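# Stand a gift box upright and open its lid

## Task

A closed gift box is lying on one of its sides on the table. Turn it so it rests on its bottom, then open it so the lid is at least roughly upright or tipped back past upright. Concealed magnets keep the lid's flap closed, so it needs a deliberate pull to open.

## Robot and tools

ROBOT. Two arms, left_arm and right_arm, each ending in an identical five-finger right hand (so the hands are not mirrored). Calibrated base positions in the scene frame: left_arm (-0.019, +0.573, +0.016) m, right_arm (+0.007, -0.803, +0.016) m. A camera stand sits behind the arms.

FRAME. All positions, orientations, velocities and targets are in the scene frame: origin at table-top height halfway between the nominal bases, +z up, +x out over the table, and +y toward the left_arm side. Image left and right do not match these names.

HAND POINT. Each arm is steered by a point fixed to its palm, 0.05 m in front of the palm and 0.15 m out from the wrist flange. Its +z runs along the straightened fingers, +y points out of the palm, and +x runs across the palm away from the thumb. Straight fingertips reach 0.06 to 0.07 m past the point. A bracket on the little-finger side of the wrist can strike things, and with the fingers level the wrist may hang below the point and meet the table first.

THE 28-NUMBER ROW. Every row, for both tools, holds 28 numbers in [-1, 1], always for both arms: left arm first (dx, dy, dz, rx, ry, rz, little, ring, middle, index, thumb_bend, thumb_turn, force_limit, speed), then the right arm in that same order. The first six per arm are an offset, not a pose: measured from that arm's Hand target as it stood when the action or move began, along scene-frame axes, with 1.0 equal to 0.6 m or 180 degrees; rx, ry, rz form one rotation vector turning about the Hand target's position. Rows within one action all count from the same starting Hand target, and a repeated offset moves further. Six zeros re-request the current Hand target. The six finger numbers are absolute targets: -1 open/straight, +1 closed; thumb_turn -1 beside the palm, +1 opposite the fingers. force_limit maps -1 to about 0 N and +1 to 10 N at the fingertip (15 N for the two thumb motors). speed rises from almost nothing at -1 to full at +0.48 and stays full above; use -0.94 or lower for a gentle close. To leave a hand unchanged, resend the eight hand numbers of the last row actually run for it; if none has run yet, send its hand_measured plus its hand_force_limit and hand_speed. With the thumb turned in, the hand holds objects about 0.035 to 0.065 m thick, handles down to about 0.025 m.

TOOLS.
- execute_actions(actions, cameras): actions is a list of actions; each action is a list of up to 15 rows, one per 1/30 s step, the last row held if fewer. cameras lists names, ["all"], or []. An empty actions list returns images.
- move(target, speed, blend, stop_force, zero, blocking, cameras): target is one row or up to 15 rows, every row's offsets counted from the same starting Hand targets. Paths are straight and ignore obstacles. speed in m/s, 0.002 to 3.2, default 0.25 (turns up to twice that in rad/s), one value or one per target. blend in m rounds corners in a list. stop_force in N, 4 to 120, ends an arm's path when its wrist sensor feels that much push; unreliable if the hand turns, and omit it when backing off a contact. zero (default true) re-zeroes before the move. blocking=false returns early and cannot be combined with stop_force. All paths stop after 10 s.
- wait(seconds): 0 to 10, arms hold their last commands.
- stop(): brakes a running move.
- zoom_image(camera, region): camera is cam_high, cam_low, cam_left_wrist or cam_right_wrist; region [x0, y0, x1, y1] in pixels, at most 504 by 504.
- show_instructions(): shows the reference pages.
- zero_wrist_force(arm): left_arm or right_arm.
- finished_scene(scene): ends the current scene, given its number; irreversible.

RESULTS. Each result gives per arm end_effector_position (m), end_effector_quat_wxyz, velocities, the Hand target (last commanded pose after clipping, the base for the next offset), joint positions and torques, wrist force and torque in the hand's own axes, and for each hand hand_measured, hand_stopped_by (moving, target, force, stalled, fault) and hand_load_n, all in motor order. A falling hand_load_n signals a lost grip. A move adds a "move:" line: done, off_target, moving, held or fault, plus limits=paced or limits=held. Done does not prove nothing was touched. Hand points often settle short; send the missing distance as an offset. Commanded orientation is clipped to within 32 degrees of the measured one per step.

WHAT TO AVOID. An arm faults and halts for 10 seconds if outside force reaches about 150 N (plus or minus 25) or a joint's contact torque hits its limit (wrist joints 51.3 N m, elbow 142, shoulders 313). The arms are stiff, so aiming even slightly into a firm surface can fault; approach slowly. Do not let the arms bump each other or a hand grip the other hand. Do not drop the box, push it off the table or slam it; anything off the table is a failure. Avoid squeezing or twisting fingers too hard. Keep paths away from an arm's own base. Long stretched or blocked holds heat motors; MOTOR HOT appears at 70 °C and the arm brakes at 85 °C.

Each tool is called after "Request:" as a command line: name --argument value for each argument, lists and objects as JSON in quotes; but a table of rows of numbers goes row by row, as --pt "numbers of a row", without its own name.

Reference images:

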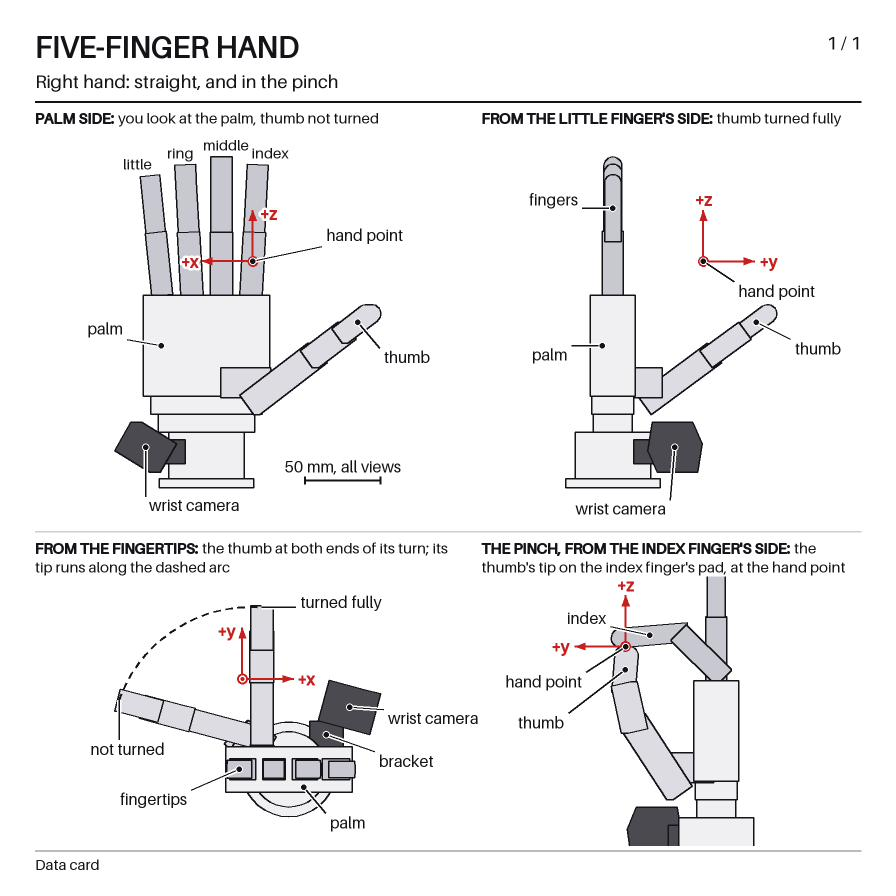

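## Session

Request:
execute_actions --actions '[]'

Scene clock: 0.00 s.
left_arm: end_effector_position=(-0.1335, +1.0303, +0.6661) hand_measured=(-1.000, -1.000, -1.000, -1.000, -1.000, -1.000) hand_load_n=(+0.0, +0.0, +0.0, +0.0, +0.0, +0.0) hand_stopped_by=(target, target, target, target, target, target) hand_force_limit=0.00 hand_speed=-0.80 end_effector_quat_wxyz=(+0.033, +0.728, -0.684, -0.018) | right_arm: end_effector_position=(+0.0624, -1.2564, +0.6598) hand_measured=(-1.000, -1.000, -1.000, -1.000, -1.000, -1.000) hand_load_n=(+0.0, +0.0, +0.0, +0.0, +0.0, +0.0) hand_stopped_by=(target, target, target, target, target, target) hand_force_limit=0.00 hand_speed=-0.80 end_effector_quat_wxyz=(+0.003, +0.774, +0.631, -0.057)
Joint positions: left_arm=[1.257 -1.634 1.432 1.818 1.51 -1.968] | right_arm=[-1.965 -1.711 1.473 1.705 1.619 -1.766]
Joint velocities: within noise
Joint torques (N m): no reading
Wrist force (N): no reading
Wrist torque (N m): no reading
Wrist force, peak (N): no reading
Hand target: left_arm -0.1335, +1.0303, +0.6661; +0.033, +0.728, -0.684, -0.018 | right_arm +0.0624, -1.2564, +0.6598; +0.003, +0.774, +0.631, -0.057

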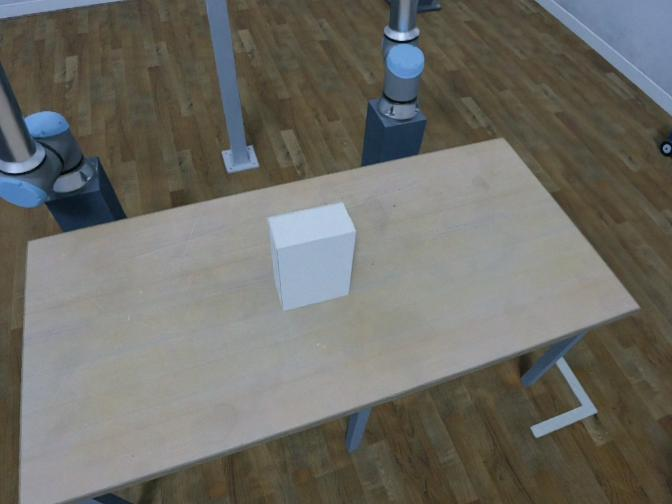

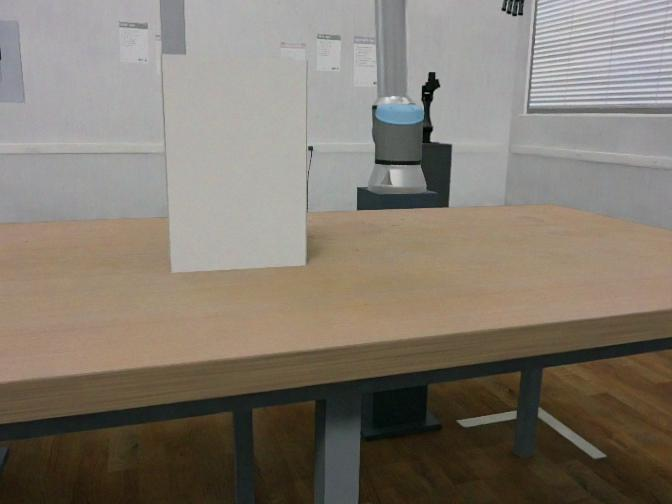

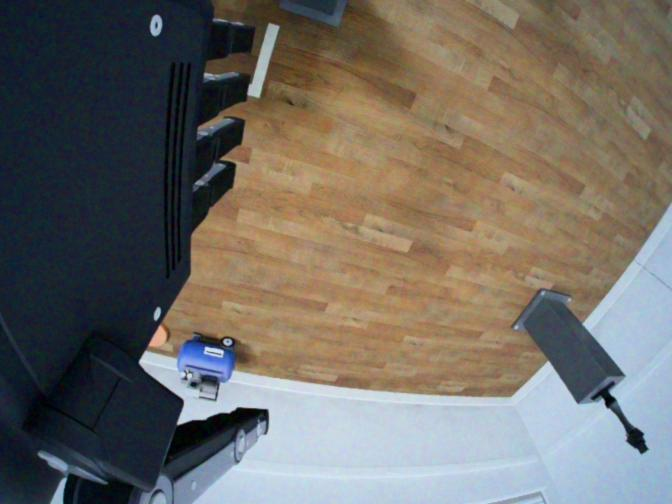

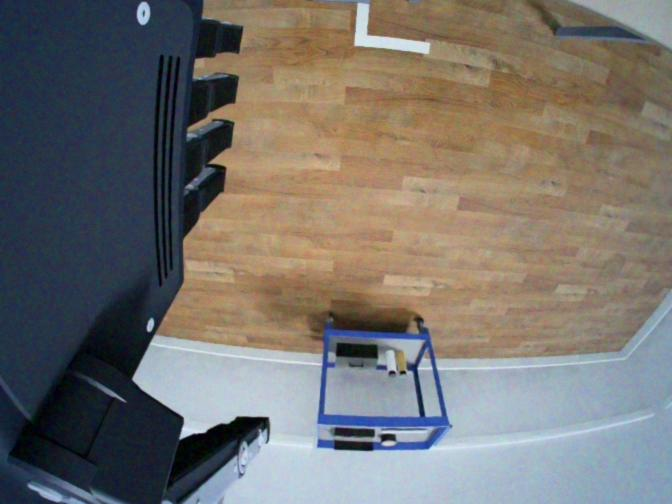

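Request:
zoom_image --camera "cam_high" --region '[240, 180, 380, 330]'

Request:
zoom_image --camera "cam_low" --region '[140, 30, 340, 290]'

Scaled by 3.360.

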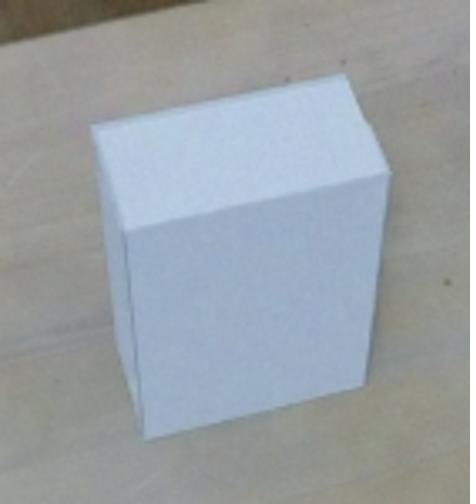

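Scaled by 1.938.

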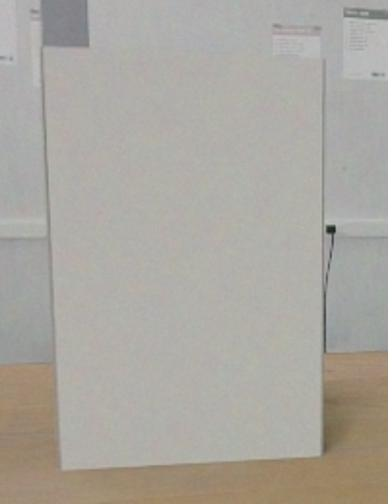

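Request:
move --pt "0.8 -0.467 -0.16 0 0 0.25 -1 -1 -1 -1 -1 -1 0 -0.8 0.646 0.51 -0.26 0 0 0.22 -1 -1 -1 -1 -1 -1 0 -0.8" --pt "1.556 -1.134 -0.36 0 0 0.5 -1 -1 -1 -1 -1 -1 0 -0.8 0.48 1.344 -0.43 0 0 0.44 -1 -1 -1 -1 -1 -1 0 -0.8" --speed 0.5 --blend 0.1 --cameras '["all"]'

every number of target 2 of 2 must lie in its column's range; nothing of the call was run
Scene clock: 47.00 s.
left_arm: end_effector_position=(-0.1335, +1.0303, +0.6661) hand_measured=(-1.000, -1.000, -1.000, -1.000, -1.000, -1.000) hand_load_n=(+0.0, +0.0, +0.0, +0.0, +0.0, +0.0) hand_stopped_by=(target, target, target, target, target, target) hand_force_limit=0.00 hand_speed=-0.80 end_effector_quat_wxyz=(+0.033, +0.728, -0.684, -0.018) | right_arm: end_effector_position=(+0.0624, -1.2564, +0.6598) hand_measured=(-1.000, -1.000, -1.000, -1.000, -1.000, -1.000) hand_load_n=(+0.0, +0.0, +0.0, +0.0, -0.5, +0.0) hand_stopped_by=(target, target, target, target, target, target) hand_force_limit=0.00 hand_speed=-0.80 end_effector_quat_wxyz=(+0.003, +0.774, +0.631, -0.057)
Joint positions: left_arm=[1.257 -1.634 1.432 1.818 1.51 -1.968] | right_arm=[-1.965 -1.711 1.473 1.705 1.619 -1.766]
Joint torques (N m): left_arm=[0.69 -30.37 -38.99 3.78 0.16 0.31] | right_arm=[2.78 -22.21 -40.42 4.03 0.33 0.11]
Wrist force (N): left_arm=[0.0 0.1 -0.3] | right_arm=[0.0 -0.3 0.0]
Wrist torque (N m): left_arm=[0.03 0.01 0.00] | right_arm=[-0.04 0.01 0.00]
Wrist force, peak (N): left_arm=[0.3 -0.2 -0.3] | right_arm=[0.2 -0.4 -0.4]
Hand target: left_arm -0.1335, +1.0303, +0.6661; +0.033, +0.728, -0.684, -0.018 | right_arm +0.0624, -1.2564, +0.6598; +0.003, +0.774, +0.631, -0.057

Request:
move --target '[0.8,-0.45,-0.16,0,0,0.25,-1,-1,-1,-1,-1,-1,0,-0.8,0.646,0.51,-0.26,0,0,0.25,-1,-1,-1,-1,-1,-1,0,-0.8]' --speed 0.6

Request:
move --target '[0.75,-0.65,-0.2,0,0,0.25,-1,-1,-1,-1,-1,-1,0,-0.8,-0.1,0.834,-0.2,0,0,0.25,-1,-1,-1,-1,-1,-1,0,-0.8]' --speed 0.6 --cameras '["all"]'

Scene clock: 53.17 s.
left_arm: end_effector_position=(+0.3464, +0.7604, +0.5701) hand_measured=(-1.000, -1.000, -1.000, -1.000, -1.000, -1.000) hand_load_n=(+0.0, +0.0, +0.0, +0.0, +0.0, +0.0) hand_stopped_by=(target, target, target, target, target, target) hand_force_limit=0.00 hand_speed=-0.80 end_effector_quat_wxyz=(+0.037, +0.935, -0.353, -0.004) | right_arm: end_effector_position=(+0.4500, -0.9505, +0.5039) hand_measured=(-1.000, -1.000, -1.000, -1.000, -1.000, -1.000) hand_load_n=(+0.0, +0.0, +0.0, +0.0, +0.0, +0.0) hand_stopped_by=(target, target, target, target, target, target) hand_force_limit=0.00 hand_speed=-0.80 end_effector_quat_wxyz=(+0.025, +0.474, +0.879, -0.052)
Joint positions: left_arm=[0.142 -1.553 1.522 1.645 1.633 -3.865] | right_arm=[-0.77 -1.725 1.765 1.454 1.656 -1.357]
Joint torques (N m): left_arm=[-10.07 -29.55 -30.02 4.82 0.32 -1.83] | right_arm=[10.52 -18.74 -35.51 5.5 -1.39 -0.36]
Wrist force (N): left_arm=[-0.1 -0.2 0.0] | right_arm=[0.2 -0.4 0.2]
Wrist torque (N m): left_arm=[-0.04 0.02 -0.14] | right_arm=[-0.13 -0.08 -0.07]
Wrist force, peak (N): left_arm=[2.8 -0.9 0.2] | right_arm=[0.0 2.6 1.2]
Hand target: left_arm +0.3465, +0.7603, +0.5701; +0.037, +0.935, -0.353, -0.005 | right_arm +0.4500, -0.9504, +0.5038; +0.025, +0.474, +0.879, -0.052
Off the commanded pose: left_arm 0.000 m, 0 deg | right_arm 0.000 m, 0 deg.
move: done

Scene clock: 54.83 s.
left_arm: end_effector_position=(+0.7964, +0.3703, +0.4501) hand_measured=(-1.000, -1.000, -1.000, -1.000, -1.000, -1.000) hand_load_n=(+0.0, +0.0, +0.0, +0.0, +0.0, +0.0) hand_stopped_by=(target, target, target, target, target, target) hand_force_limit=0.00 hand_speed=-0.80 end_effector_quat_wxyz=(+0.036, +0.999, +0.031, +0.010) | right_arm: end_effector_position=(+0.3901, -0.4501, +0.3838) hand_measured=(-1.000, -1.000, -1.000, -1.000, -1.000, -1.000) hand_load_n=(+0.0, +0.5, +0.0, +0.0, +0.0, +0.0) hand_stopped_by=(target, target, target, target, target, target) hand_force_limit=0.00 hand_speed=-0.80 end_effector_quat_wxyz=(+0.043, +0.101, +0.993, -0.038)
Joint positions: left_arm=[-0.333 -0.909 0.843 1.591 1.63 -5.128] | right_arm=[0.397 -1.588 1.862 1.258 1.679 -0.974]
Joint torques (N m): left_arm=[11.81 -78.1 -50.92 2.99 2.08 -1.68] | right_arm=[10.83 -29.55 -37.13 7.03 -1.12 -2.84]
Wrist force (N): left_arm=[0.0 -0.3 0.1] | right_arm=[0.4 -0.6 -0.3]
Wrist torque (N m): left_arm=[-0.07 0.01 -0.15] | right_arm=[-0.17 -0.10 0.01]
Wrist force, peak (N): left_arm=[2.0 1.9 1.0] | right_arm=[-2.1 -1.5 -0.3]
Hand target: left_arm +0.7965, +0.3703, +0.4501; +0.036, +0.999, +0.031, +0.010 | right_arm +0.3900, -0.4500, +0.3838; +0.043, +0.101, +0.993, -0.038
Off the commanded pose: left_arm 0.000 m, 0 deg | right_arm 0.000 m, 0 deg.
move: done
camera_calibration:
cam_left_wrist: T_world_to_cam=[[0.320323, -0.942594, 0.0943932, 0.0498913], [-0.817593, -0.224757, 0.530119, 0.50107], [-0.478471, -0.246985, -0.842653, 0.970198], [0, 0, 0, 1]] pos_world=[0.857902, 0.39927, 0.547204]
cam_right_wrist: T_world_to_cam=[[-0.0513299, 0.997613, -0.0461886, 0.480235], [0.814902, 0.0685754, 0.575528, -0.501618], [0.577322, -0.00809737, -0.816477, 0.203809], [0, 0, 0, 1]] pos_world=[0.315756, -0.443039, 0.477282]

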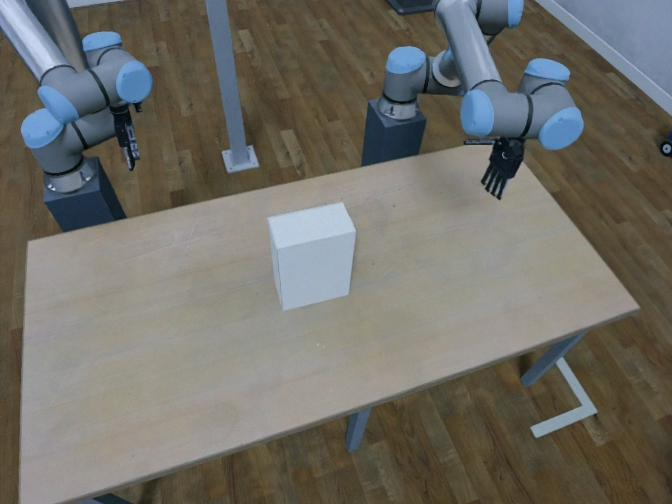

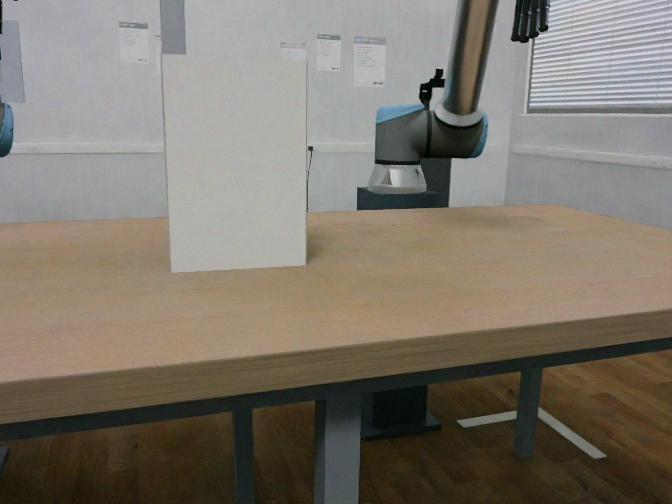

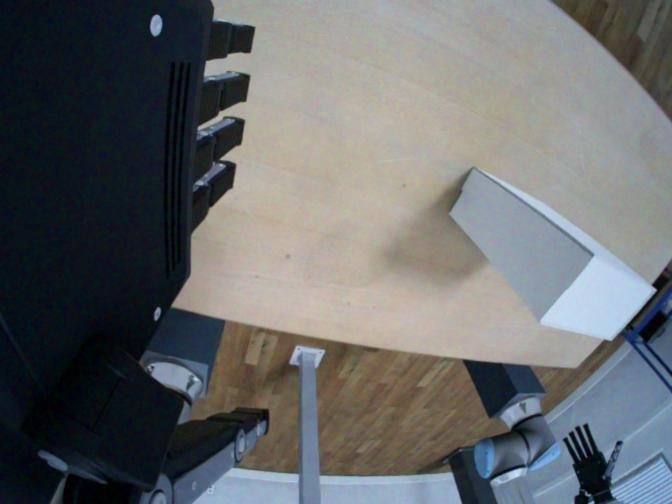

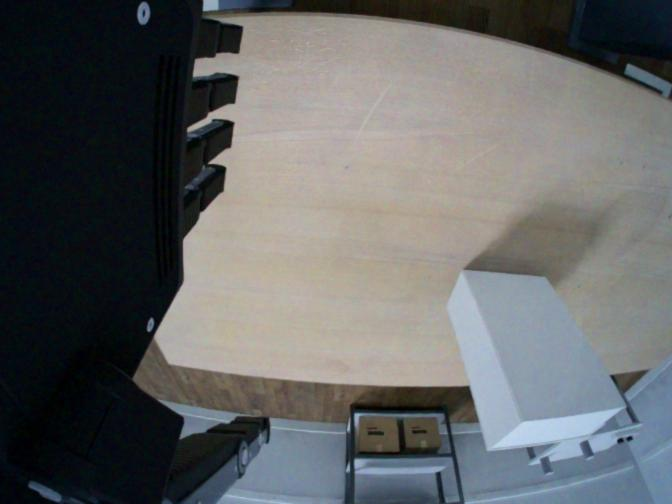

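Request:
zoom_image --camera "cam_left_wrist" --region '[430, 150, 672, 350]'

Request:
zoom_image --camera "cam_right_wrist" --region '[430, 250, 650, 470]'

Scaled by 2.083 from the camera's 672x504 image, which has a finer 960x720 frame.

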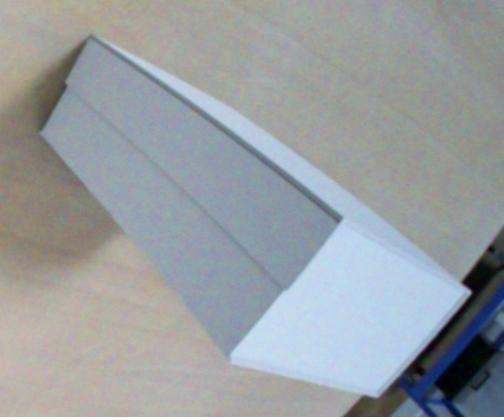

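Scaled by 2.291 from the camera's 672x504 image, which has a finer 960x720 frame.

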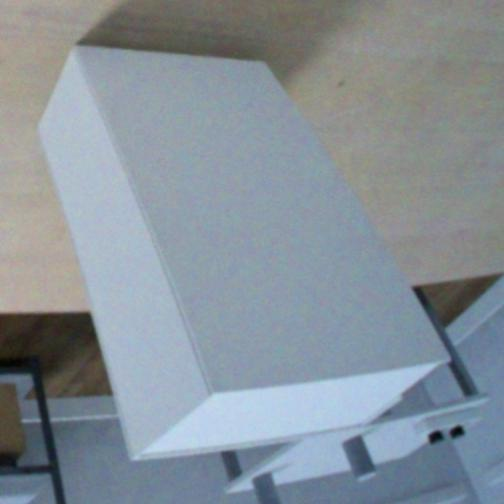

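Request:
move --target '[-0.076,-0.45,-0.40,-0.0918,0.2235,0.011,-0.3,-0.3,-0.3,-0.3,1,1,0,0.2,0.692,0.333,-0.363,0.1538,0.2337,0.0189,-0.3,-0.3,-0.3,-0.3,1,1,0,0.2]' --speed 0.45 --cameras '["all"]'

Scene clock: 121.57 s.
left_arm: end_effector_position=(+0.7509, +0.1003, +0.2102) hand_measured=(-0.300, -0.300, -0.300, -0.300, +0.850, +1.000) hand_load_n=(+0.0, +0.0, +0.5, +0.0, +20.5, +2.5) hand_stopped_by=(target, target, target, target, force, target) hand_force_limit=0.00 hand_speed=0.20 end_effector_quat_wxyz=(+0.163, +0.925, +0.060, -0.337) | right_arm: end_effector_position=(+0.8052, -0.2502, +0.1661) hand_measured=(-0.300, -0.300, -0.300, -0.300, +0.852, +1.000) hand_load_n=(+0.0, +0.0, +0.5, +0.0, +20.5, +2.0) hand_stopped_by=(target, target, target, target, force, target) hand_force_limit=0.00 hand_speed=0.20 end_effector_quat_wxyz=(-0.337, +0.059, +0.925, +0.163)
Joint positions: left_arm=[-0.489 -0.485 0.786 1.734 2.205 -5.194] | right_arm=[0.241 -0.464 0.781 1.866 1.075 -1.363]
Joint torques (N m): left_arm=[15.8 -97.43 -27.27 1.97 2.6 -1.81] | right_arm=[-4.62 -88.76 -45.3 7.33 -2.23 2.05]
Wrist force (N): left_arm=[-0.8 0.4 0.5] | right_arm=[0.6 -0.2 -0.4]
Wrist torque (N m): left_arm=[0.02 0.02 -0.20] | right_arm=[-0.04 -0.16 0.07]
Wrist force, peak (N): left_arm=[0.1 1.6 2.6] | right_arm=[2.9 -1.7 -1.8]
Hand target: left_arm +0.7509, +0.1003, +0.2101; +0.163, +0.925, +0.060, -0.337 | right_arm +0.8052, -0.2502, +0.1660; -0.337, +0.059, +0.925, +0.163
Off the commanded pose: left_arm 0.000 m, 0 deg | right_arm 0.000 m, 0 deg.
move: done
camera_calibration:
cam_left_wrist: T_world_to_cam=[[0.424972, -0.899804, 0.0987506, -0.251192], [-0.261685, -0.0176876, 0.964991, 0.000705639], [-0.866556, -0.435935, -0.242982, 0.863819], [0, 0, 0, 1]] pos_world=[0.855482, 0.150558, 0.234017]
cam_right_wrist: T_world_to_cam=[[0.0451046, 0.894211, 0.445368, 0.10698], [0.993333, 0.00720185, -0.115059, -0.772704], [-0.106095, 0.447588, -0.887924, 0.464085], [0, 0, 0, 1]] pos_world=[0.811963, -0.297816, 0.27552]

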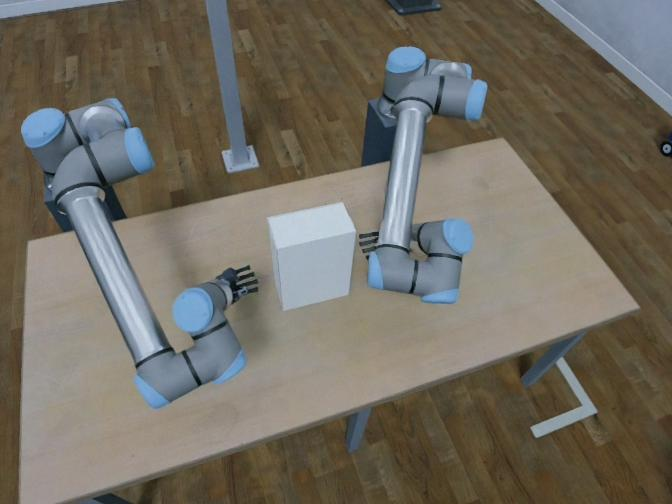

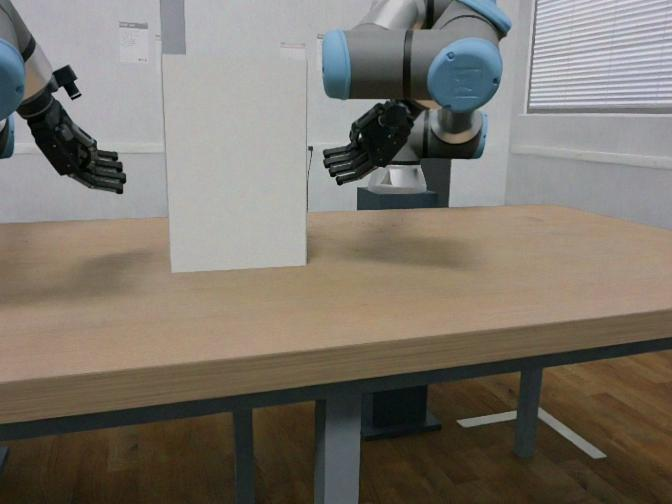

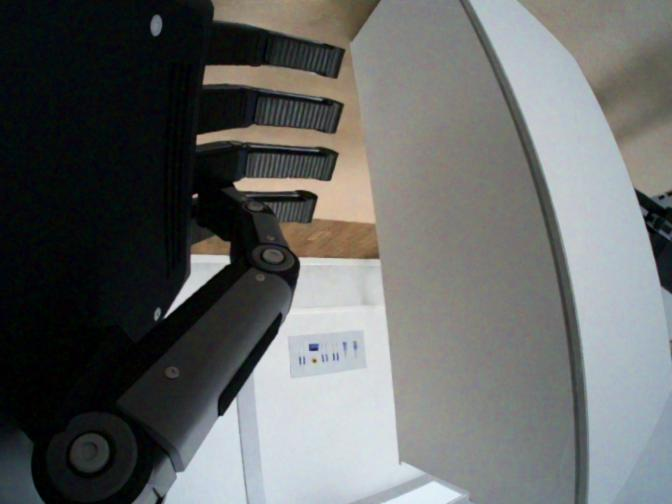

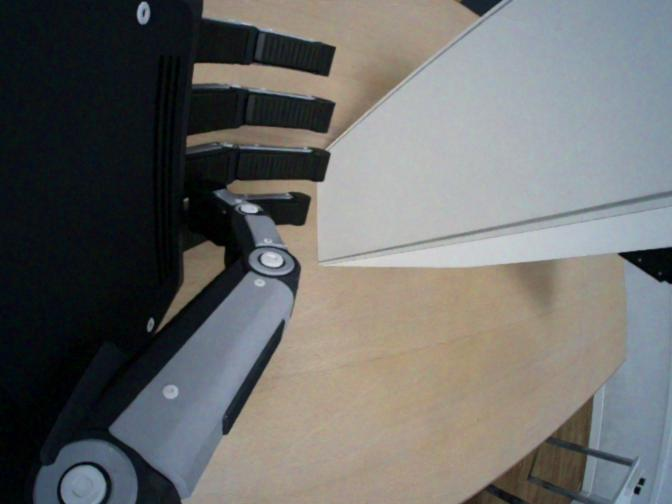

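Request:
move --target '[0,-0.13,0,0,0,0,-0.3,-0.3,-0.3,-0.3,0.7,1,0.2,0.2,0,0.13,0,0,0,0,-0.3,-0.3,-0.3,-0.3,0.7,1,0.2,0.2]' --speed 0.04 --stop_force 4.5 --cameras '["all"]'

Scene clock: 128.17 s.
left_arm: end_effector_position=(+0.7508, +0.0459, +0.2101) hand_measured=(-0.300, -0.300, -0.300, -0.300, +0.700, +1.000) hand_load_n=(+0.0, +0.0, +1.0, +0.0, +0.0, +0.0) hand_stopped_by=(target, target, target, target, target, target) hand_force_limit=0.20 hand_speed=0.20 end_effector_quat_wxyz=(+0.163, +0.925, +0.060, -0.337) | right_arm: end_effector_position=(+0.8051, -0.1961, +0.1660) hand_measured=(-0.300, -0.300, -0.300, -0.300, +0.700, +1.000) hand_load_n=(+0.0, +0.0, +0.5, +0.0, +0.0, +0.0) hand_stopped_by=(target, target, target, target, target, target) hand_force_limit=0.20 hand_speed=0.20 end_effector_quat_wxyz=(-0.337, +0.059, +0.925, +0.163)
Joint positions: left_arm=[-0.536 -0.438 0.687 1.755 2.226 -5.247] | right_arm=[0.293 -0.407 0.662 1.905 1.046 -1.313]
Joint torques (N m): left_arm=[15.04 -108.62 -50.08 5.78 -0.25 -1.27] | right_arm=[13.85 -123.02 -47.01 5.11 0.69 0.05]
Wrist force (N): left_arm=[-1.4 -1.0 0.2] | right_arm=[1.4 -2.5 -2.3]
Wrist torque (N m): left_arm=[0.08 -0.04 -0.25] | right_arm=[0.07 -0.15 0.14]
Wrist force, peak (N): left_arm=[-10.4 -34.6 -24.0] | right_arm=[3.6 -32.6 -24.6]
Hand target: left_arm +0.7508, +0.0459, +0.2101; +0.163, +0.925, +0.060, -0.337 (not the last commanded pose) | right_arm +0.8051, -0.1961, +0.1660; -0.337, +0.059, +0.925, +0.163 (not the last commanded pose)
Off the commanded pose: left_arm 0.024 m, 0 deg | right_arm 0.024 m, 0 deg.
move: contact (left_arm, right_arm)
camera_calibration:
cam_left_wrist: T_world_to_cam=[[0.425191, -0.899714, 0.0986289, -0.300199], [-0.261442, -0.0177614, 0.965056, -0.000278776], [-0.866522, -0.436119, -0.242775, 0.840038], [0, 0, 0, 1]] pos_world=[0.85548, 0.0962583, 0.233817]
cam_right_wrist: T_world_to_cam=[[0.0452946, 0.894153, 0.445465, 0.0584077], [0.993313, 0.00709347, -0.115238, -0.773056], [-0.1062, 0.447705, -0.887852, 0.439965], [0, 0, 0, 1]] pos_world=[0.811965, -0.243717, 0.27552]

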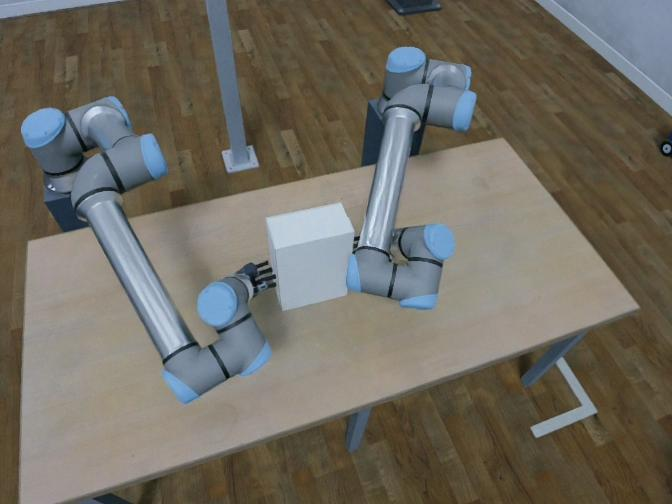

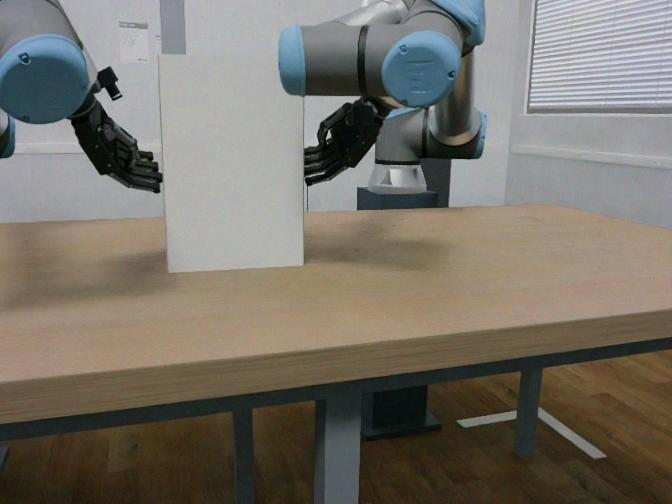

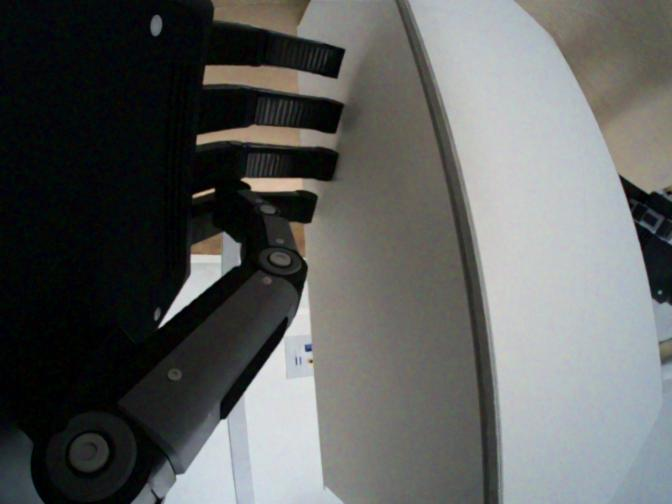

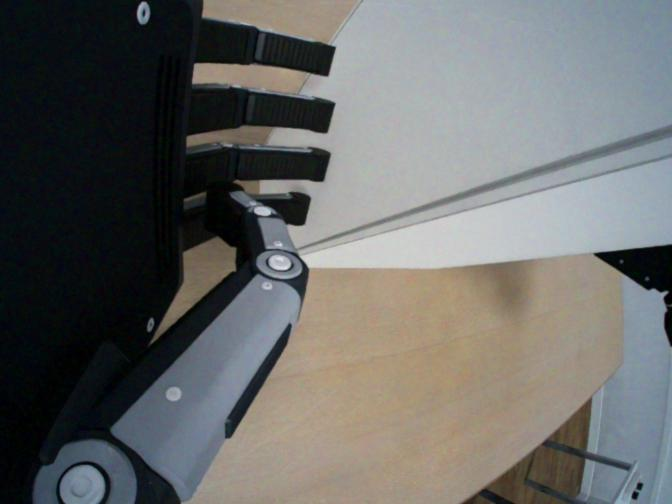

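Request:
move --target '[0,0,0,0,0,0,0.3,0.3,0.3,0.3,0.7,1,0.1,-0.92,0,0,0,0,0,0,0.3,0.3,0.3,0.3,0.7,1,0.1,-0.92]'

Scene clock: 134.43 s.
left_arm: end_effector_position=(+0.7508, +0.0459, +0.2101) hand_measured=(+0.300, -0.160, -0.286, -0.026, +0.700, +1.000) hand_load_n=(+0.0, +5.0, +0.5, +5.5, -0.5, +0.0) hand_stopped_by=(target, force, force, force, target, target) hand_force_limit=0.10 hand_speed=-0.92 end_effector_quat_wxyz=(+0.163, +0.925, +0.060, -0.337) | right_arm: end_effector_position=(+0.8051, -0.1961, +0.1660) hand_measured=(+0.300, -0.002, -0.286, -0.100, +0.700, +1.000) hand_load_n=(+0.0, +6.0, +0.0, +4.0, +0.0, +0.0) hand_stopped_by=(target, force, force, force, target, target) hand_force_limit=0.10 hand_speed=-0.92 end_effector_quat_wxyz=(-0.337, +0.059, +0.925, +0.163)
Joint positions: left_arm=[-0.536 -0.438 0.687 1.755 2.226 -5.247] | right_arm=[0.293 -0.407 0.662 1.905 1.046 -1.313]
Joint torques (N m): left_arm=[-27.04 -106.28 -50.67 1.72 6.33 -1.22] | right_arm=[12.28 -123.93 -46.14 5.21 -6.75 2.28]
Wrist force (N): left_arm=[-1.9 -17.2 -3.8] | right_arm=[-3.1 -18.2 -4.8]
Wrist torque (N m): left_arm=[0.67 0.13 -0.59] | right_arm=[0.49 -0.34 -0.21]
Wrist force, peak (N): left_arm=[-1.8 -17.5 -3.6] | right_arm=[-3.3 -18.5 -4.7]
Hand target: left_arm +0.7508, +0.0459, +0.2101; +0.163, +0.925, +0.060, -0.337 | right_arm +0.8051, -0.1961, +0.1660; -0.337, +0.059, +0.925, +0.163
Off the commanded pose: left_arm 0.000 m, 0 deg | right_arm 0.000 m, 0 deg.
move: done

Request:
move --target '[0,-0.0017,0.05,0,0,0,0.3,0.3,0.3,0.3,0.7,1,0.1,-0.92,0,0.0017,0.05,0,0,0,0.3,0.3,0.3,0.3,0.7,1,0.1,-0.92]' --speed 0.06 --cameras '["cam_high","cam_low"]'

Scene clock: 138.83 s.
left_arm: end_effector_position=(+0.7509, +0.0452, +0.2338) hand_measured=(+0.300, -0.160, -0.288, -0.026, +0.700, +1.000) hand_load_n=(+0.0, +5.5, +2.0, +12.5, +0.0, +0.0) hand_stopped_by=(target, force, force, force, target, target) hand_force_limit=0.10 hand_speed=-0.92 end_effector_quat_wxyz=(+0.163, +0.925, +0.060, -0.337) | right_arm: end_effector_position=(+0.8052, -0.1952, +0.1961) hand_measured=(+0.300, -0.004, -0.288, -0.100, +0.700, +1.000) hand_load_n=(+0.0, +5.5, +8.5, +12.0, +0.0, +0.0) hand_stopped_by=(target, force, force, force, target, target) hand_force_limit=0.10 hand_speed=-0.92 end_effector_quat_wxyz=(-0.337, +0.059, +0.925, +0.163)
Joint positions: left_arm=[-0.537 -0.452 0.671 1.784 2.226 -5.248] | right_arm=[0.294 -0.425 0.643 1.94 1.045 -1.312]
Joint torques (N m): left_arm=[-43.57 -97.47 -39.16 -3.42 11.42 -2.54] | right_arm=[65.43 -103.39 -41.16 3.82 -18.83 -0.38]
Wrist force (N): left_arm=[-13.5 -58.1 -19.3] | right_arm=[-15.6 -61.8 -19.9]
Wrist torque (N m): left_arm=[1.92 -0.37 -0.36] | right_arm=[1.73 -0.71 -0.65]
Wrist force, peak (N): left_arm=[-13.8 -58.2 -19.4] | right_arm=[-15.6 -61.8 -19.9]
Hand target: left_arm +0.7509, +0.0452, +0.2336; +0.163, +0.925, +0.060, -0.337 (not the last commanded pose) | right_arm +0.8051, -0.1951, +0.1958; -0.337, +0.059, +0.925, +0.163
Off the commanded pose: left_arm 0.006 m, 0 deg | right_arm 0.000 m, 0 deg.
move: held (left_arm; a check stopped the path); limits=held
pose unreachable (left arm): on one or more control steps of this call, first in action 0 (counted from 0), this arm could not follow its commanded pose, so it was not sent that pose on those steps. It may still have moved: this result reports where it is.
cause: moving toward the commanded pose would bring two parts of the arm too close to each other (joints 4 (wrist 1) to 6 (wrist 3) lie between them).
Images, in order (width x height): cam_high 672x504, cam_low 672x504.

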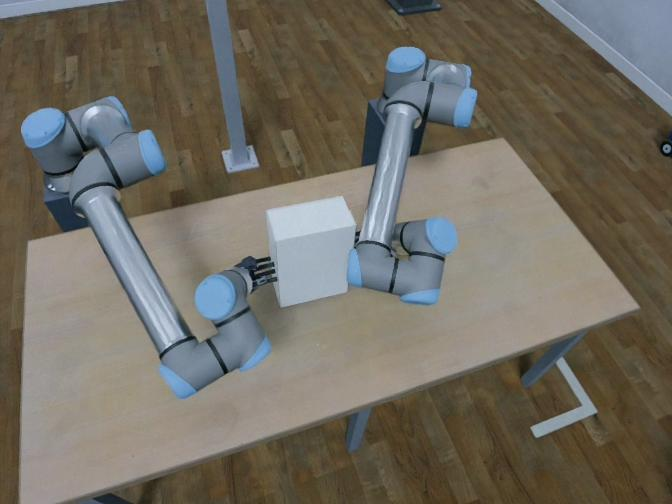

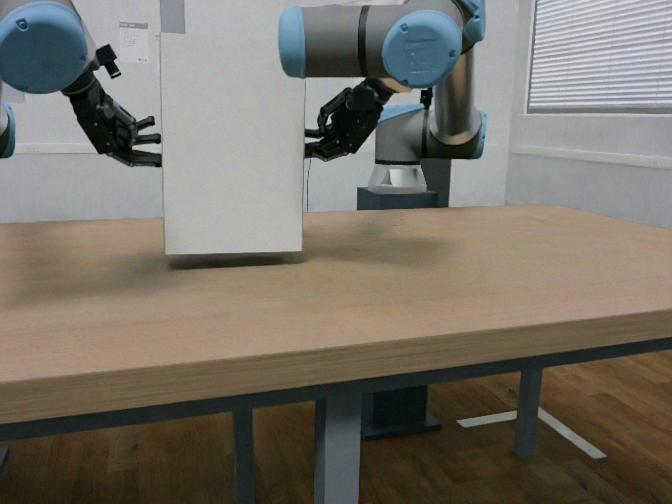

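Request:
move --target '[-0.0408,0.0013,-0.0083,0,-0.1667,0,0.3,0.3,0.3,0.3,0.7,1,0.1,-0.92,-0.0158,0,0.0405,0,-0.1667,0,0.3,0.3,0.3,0.3,0.7,1,0.1,-0.92]' --speed 0.15 --cameras '["cam_high","cam_low"]'

Scene clock: 149.10 s.
left_arm: end_effector_position=(+0.7263, +0.0459, +0.2286) hand_measured=(+0.300, -0.160, -0.288, -0.026, +0.700, +1.000) hand_load_n=(+0.0, +6.5, +1.5, +8.0, +0.0, +0.0) hand_stopped_by=(target, force, force, force, target, target) hand_force_limit=0.10 hand_speed=-0.92 end_effector_quat_wxyz=(+0.173, +0.981, +0.015, -0.086) | right_arm: end_effector_position=(+0.7956, -0.1950, +0.2201) hand_measured=(+0.300, -0.002, -0.288, -0.100, +0.700, +1.000) hand_load_n=(+0.0, +2.5, +4.0, +6.5, +0.0, -0.5) hand_stopped_by=(target, force, force, force, target, target) hand_force_limit=0.10 hand_speed=-0.92 end_effector_quat_wxyz=(-0.086, +0.015, +0.981, +0.173)
Joint positions: left_arm=[-0.611 -0.743 1.013 1.225 1.953 -5.388] | right_arm=[0.334 -0.694 0.945 1.366 1.185 -1.217]
Joint torques (N m): left_arm=[-4.7 -101.42 -57.33 -2.11 7.4 1.85] | right_arm=[15.52 -87.27 -47.36 2.86 -9.12 -2.73]
Wrist force (N): left_arm=[-3.3 -28.3 -6.9] | right_arm=[-3.5 -29.0 -8.1]
Wrist torque (N m): left_arm=[0.99 0.08 -0.50] | right_arm=[0.86 -0.13 -0.63]
Wrist force, peak (N): left_arm=[-14.1 -61.1 -20.3] | right_arm=[-16.3 -64.6 -21.0]
Hand target: left_arm +0.7264, +0.0460, +0.2286; +0.173, +0.981, +0.015, -0.086 | right_arm +0.7957, -0.1951, +0.2201; -0.086, +0.015, +0.981, +0.173
Off the commanded pose: left_arm 0.000 m, 0 deg | right_arm 0.000 m, 0 deg.
move: done
Images, in order (width x height): cam_high 672x504, cam_low 672x504.

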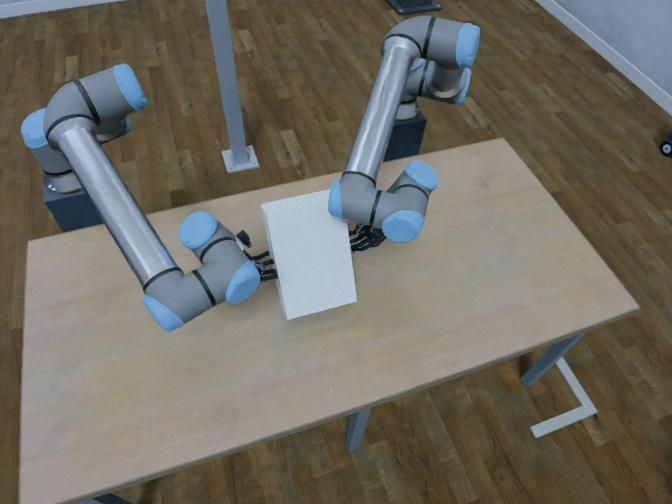

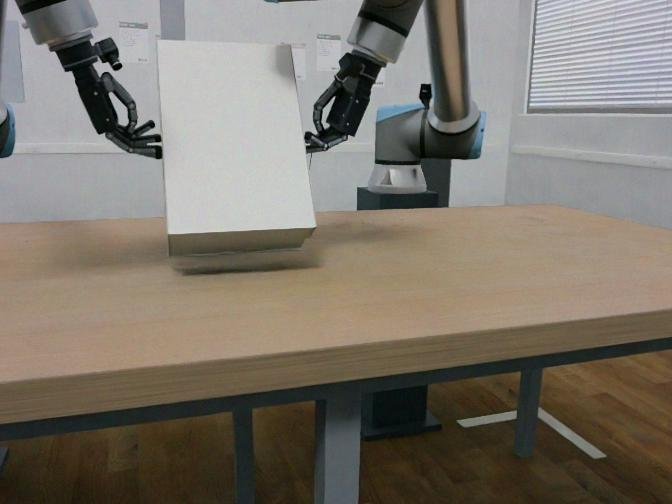

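Request:
move --target '[-0.028,-0.0008,-0.0997,0,-0.1667,0,0.3,0.3,0.3,0.3,0.7,1,0.1,-0.92,-0.0338,0,-0.0397,0,-0.1667,0,0.3,0.3,0.3,0.3,0.7,1,0.1,-0.92]' --speed 0.15 --cameras '["cam_low"]'

Scene clock: 156.40 s.
left_arm: end_effector_position=(+0.7095, +0.0454, +0.1688) hand_measured=(+0.300, -0.160, -0.288, -0.024, +0.700, +1.000) hand_load_n=(+0.0, +10.0, +3.0, +2.0, +0.0, +0.0) hand_stopped_by=(target, force, force, force, target, target) hand_force_limit=0.10 hand_speed=-0.92 end_effector_quat_wxyz=(+0.171, +0.970, -0.030, +0.171) | right_arm: end_effector_position=(+0.7753, -0.1950, +0.1964) hand_measured=(+0.300, -0.002, -0.288, -0.100, +0.700, +1.000) hand_load_n=(+0.0, +2.5, +4.5, +0.5, +0.0, +0.0) hand_stopped_by=(target, force, force, force, target, target) hand_force_limit=0.10 hand_speed=-0.92 end_effector_quat_wxyz=(+0.171, -0.030, +0.970, +0.171)
Joint positions: left_arm=[-0.717 -0.965 1.415 0.633 1.609 -5.396] | right_arm=[0.392 -0.921 1.335 0.705 1.375 -1.198]
Joint torques (N m): left_arm=[-2.63 -78.74 -56.28 -3.74 5.09 -1.73] | right_arm=[9.23 -66.51 -44.64 -0.63 -6.49 2.72]
Wrist force (N): left_arm=[-1.1 -23.0 -4.6] | right_arm=[0.8 -23.6 -6.6]
Wrist torque (N m): left_arm=[0.78 0.09 -0.86] | right_arm=[0.42 0.10 -0.65]
Wrist force, peak (N): left_arm=[-4.9 -28.2 -7.2] | right_arm=[-5.3 -28.9 -7.6]
Hand target: left_arm +0.7096, +0.0455, +0.1688; +0.171, +0.970, -0.030, +0.171 | right_arm +0.7754, -0.1951, +0.1962; +0.171, -0.030, +0.970, +0.171
Off the commanded pose: left_arm 0.000 m, 0 deg | right_arm 0.000 m, 0 deg.
move: done
Images, in order (width x height): cam_low 672x504.

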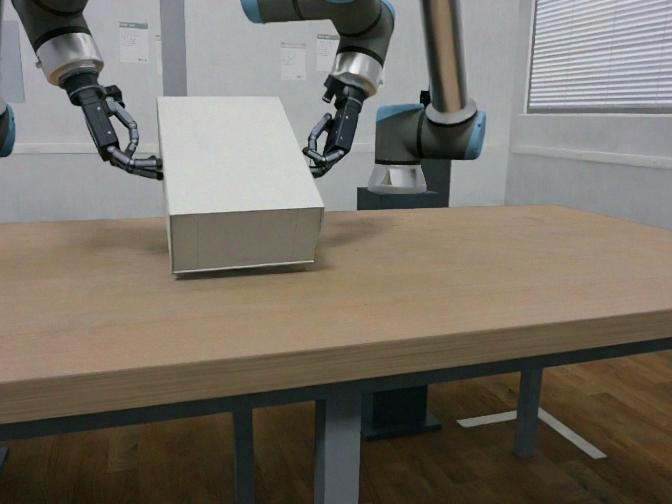

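Request:
move --target '[-0.0078,-0.0016,-0.1625,0,-0.1667,0,0.3,0.3,0.3,0.3,0.7,1,0.1,-0.92,-0.0428,0,-0.1133,0,-0.1667,0,0.3,0.3,0.3,0.3,0.7,1,0.1,-0.92]' --speed 0.15 --cameras '["cam_low","cam_high"]'

Scene clock: 164.50 s.
left_arm: end_effector_position=(+0.7048, +0.0445, +0.0713) hand_measured=(+0.300, -0.160, -0.288, -0.024, +0.700, +1.000) hand_load_n=(+0.0, +12.0, +4.5, +0.0, +0.0, +0.0) hand_stopped_by=(target, force, force, force, target, target) hand_force_limit=0.10 hand_speed=-0.92 end_effector_quat_wxyz=(+0.158, +0.892, -0.073, +0.416) | right_arm: end_effector_position=(+0.7497, -0.1951, +0.1283) hand_measured=(+0.300, -0.002, -0.288, -0.100, +0.700, +1.000) hand_load_n=(+0.0, +1.5, +3.5, +0.5, +0.0, +0.0) hand_stopped_by=(target, force, force, force, target, target) hand_force_limit=0.10 hand_speed=-0.92 end_effector_quat_wxyz=(+0.416, -0.073, +0.892, +0.157)
Joint positions: left_arm=[-0.83 -1.029 1.773 -0.055 1.251 -5.245] | right_arm=[0.455 -1.008 1.705 -0.049 1.579 -1.286]
Joint torques (N m): left_arm=[-7.89 -70.08 -57.57 -6.61 7.18 -0.95] | right_arm=[13.15 -64.28 -45.32 -5.05 -7.64 3.71]
Wrist force (N): left_arm=[-1.1 -28.8 -6.7] | right_arm=[2.1 -28.3 -10.3]
Wrist torque (N m): left_arm=[0.96 0.06 -0.90] | right_arm=[0.57 0.15 -1.15]
Wrist force, peak (N): left_arm=[-1.1 -28.9 -6.7] | right_arm=[2.0 -28.7 -10.5]
Hand target: left_arm +0.7049, +0.0445, +0.0713; +0.158, +0.892, -0.073, +0.416 | right_arm +0.7497, -0.1951, +0.1283; +0.416, -0.073, +0.892, +0.157
Off the commanded pose: left_arm 0.000 m, 0 deg | right_arm 0.000 m, 0 deg.
move: done
Images, in order (width x height): cam_high 672x504, cam_low 672x504.

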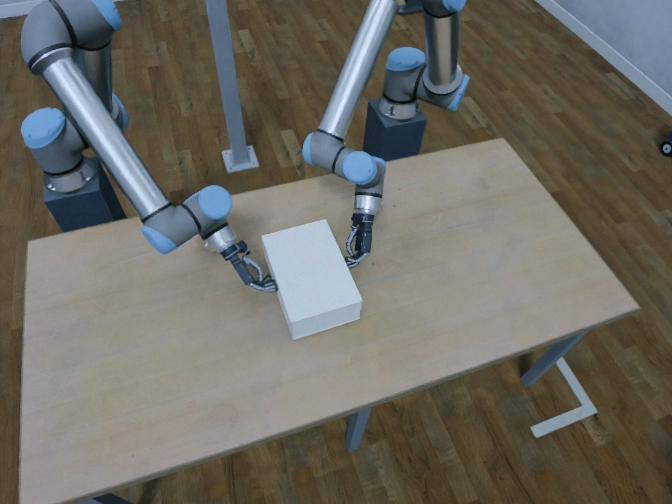

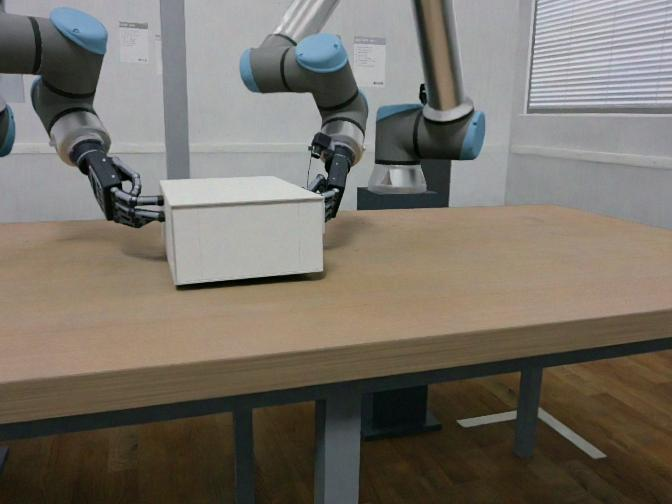

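Request:
move --target '[0,0,-0.04,0,0,0,0.3,0.3,0.3,0.3,0.7,1,0.1,-0.92,0,0,-0.04,0,0,0,0.3,0.3,0.3,0.3,0.7,1,0.1,-0.92]' --speed 0.02 --stop_force 6 --cameras '["cam_low","cam_high","cam_left_wrist"]'

Scene clock: 170.00 s.
left_arm: end_effector_position=(+0.7049, +0.0445, +0.0553) hand_measured=(+0.300, -0.160, -0.286, -0.024, +0.700, +1.000) hand_load_n=(+0.0, +10.5, +0.0, +0.0, +0.0, +0.0) hand_stopped_by=(target, force, force, force, target, target) hand_force_limit=0.10 hand_speed=-0.92 end_effector_quat_wxyz=(+0.158, +0.892, -0.073, +0.417) | right_arm: end_effector_position=(+0.7497, -0.1951, +0.1175) hand_measured=(+0.300, -0.002, -0.288, -0.100, +0.700, +1.000) hand_load_n=(+0.0, -2.0, +2.0, -0.5, +0.0, +0.0) hand_stopped_by=(target, force, force, force, target, target) hand_force_limit=0.10 hand_speed=-0.92 end_effector_quat_wxyz=(+0.416, -0.073, +0.892, +0.157)
Joint positions: left_arm=[-0.83 -1.011 1.779 -0.079 1.251 -5.245] | right_arm=[0.455 -0.996 1.709 -0.065 1.578 -1.286]
Joint torques (N m): left_arm=[-16.16 -82.41 -54.09 -1.01 8.39 1.01] | right_arm=[17.54 -89.23 -49.93 -1.7 -3.5 -0.8]
Wrist force (N): left_arm=[3.6 -24.9 -8.5] | right_arm=[1.3 -23.9 -12.3]
Wrist torque (N m): left_arm=[0.82 0.35 -0.90] | right_arm=[0.46 0.29 -1.02]
Wrist force, peak (N): left_arm=[10.8 -28.8 -13.9] | right_arm=[1.0 -30.8 -11.5]
Hand target: left_arm +0.7049, +0.0445, +0.0554; +0.158, +0.892, -0.073, +0.417 (not the last commanded pose) | right_arm +0.7497, -0.1951, +0.1175; +0.416, -0.073, +0.892, +0.157 (not the last commanded pose)
Off the commanded pose: left_arm 0.008 m, 0 deg | right_arm 0.013 m, 0 deg.
move: contact (left_arm, right_arm)
camera_calibration:
cam_left_wrist: T_world_to_cam=[[-0.0986397, -0.899694, 0.42523, 0.0844969], [-0.964949, -0.0179526, -0.261821, 0.700799], [0.243193, -0.436151, -0.866389, 0.0143455], [0, 0, 0, 1]] pos_world=[0.681082, 0.0948594, 0.159982]
Images, in order (width x height): cam_high 672x504, cam_low 672x504, cam_left_wrist 672x504.

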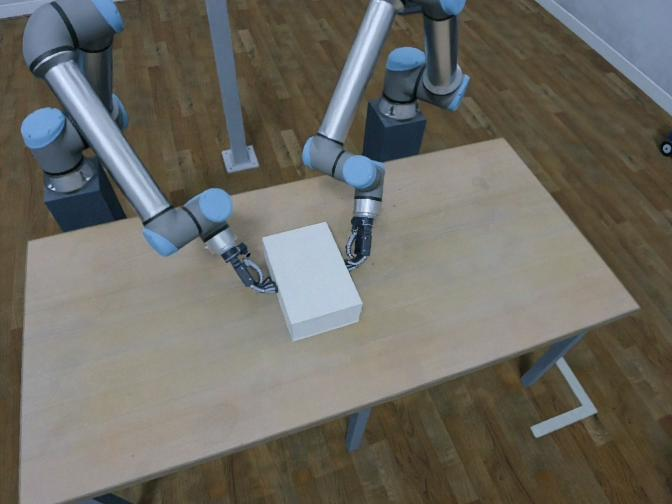

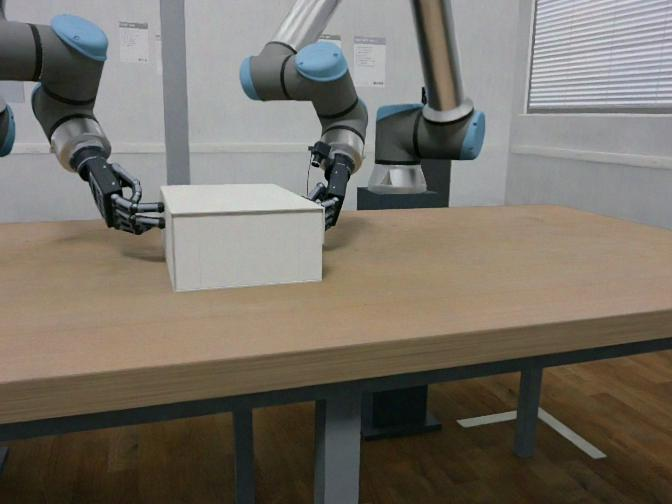

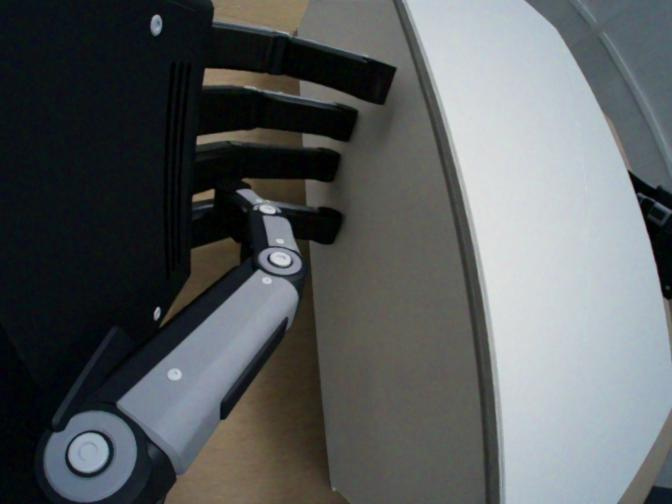

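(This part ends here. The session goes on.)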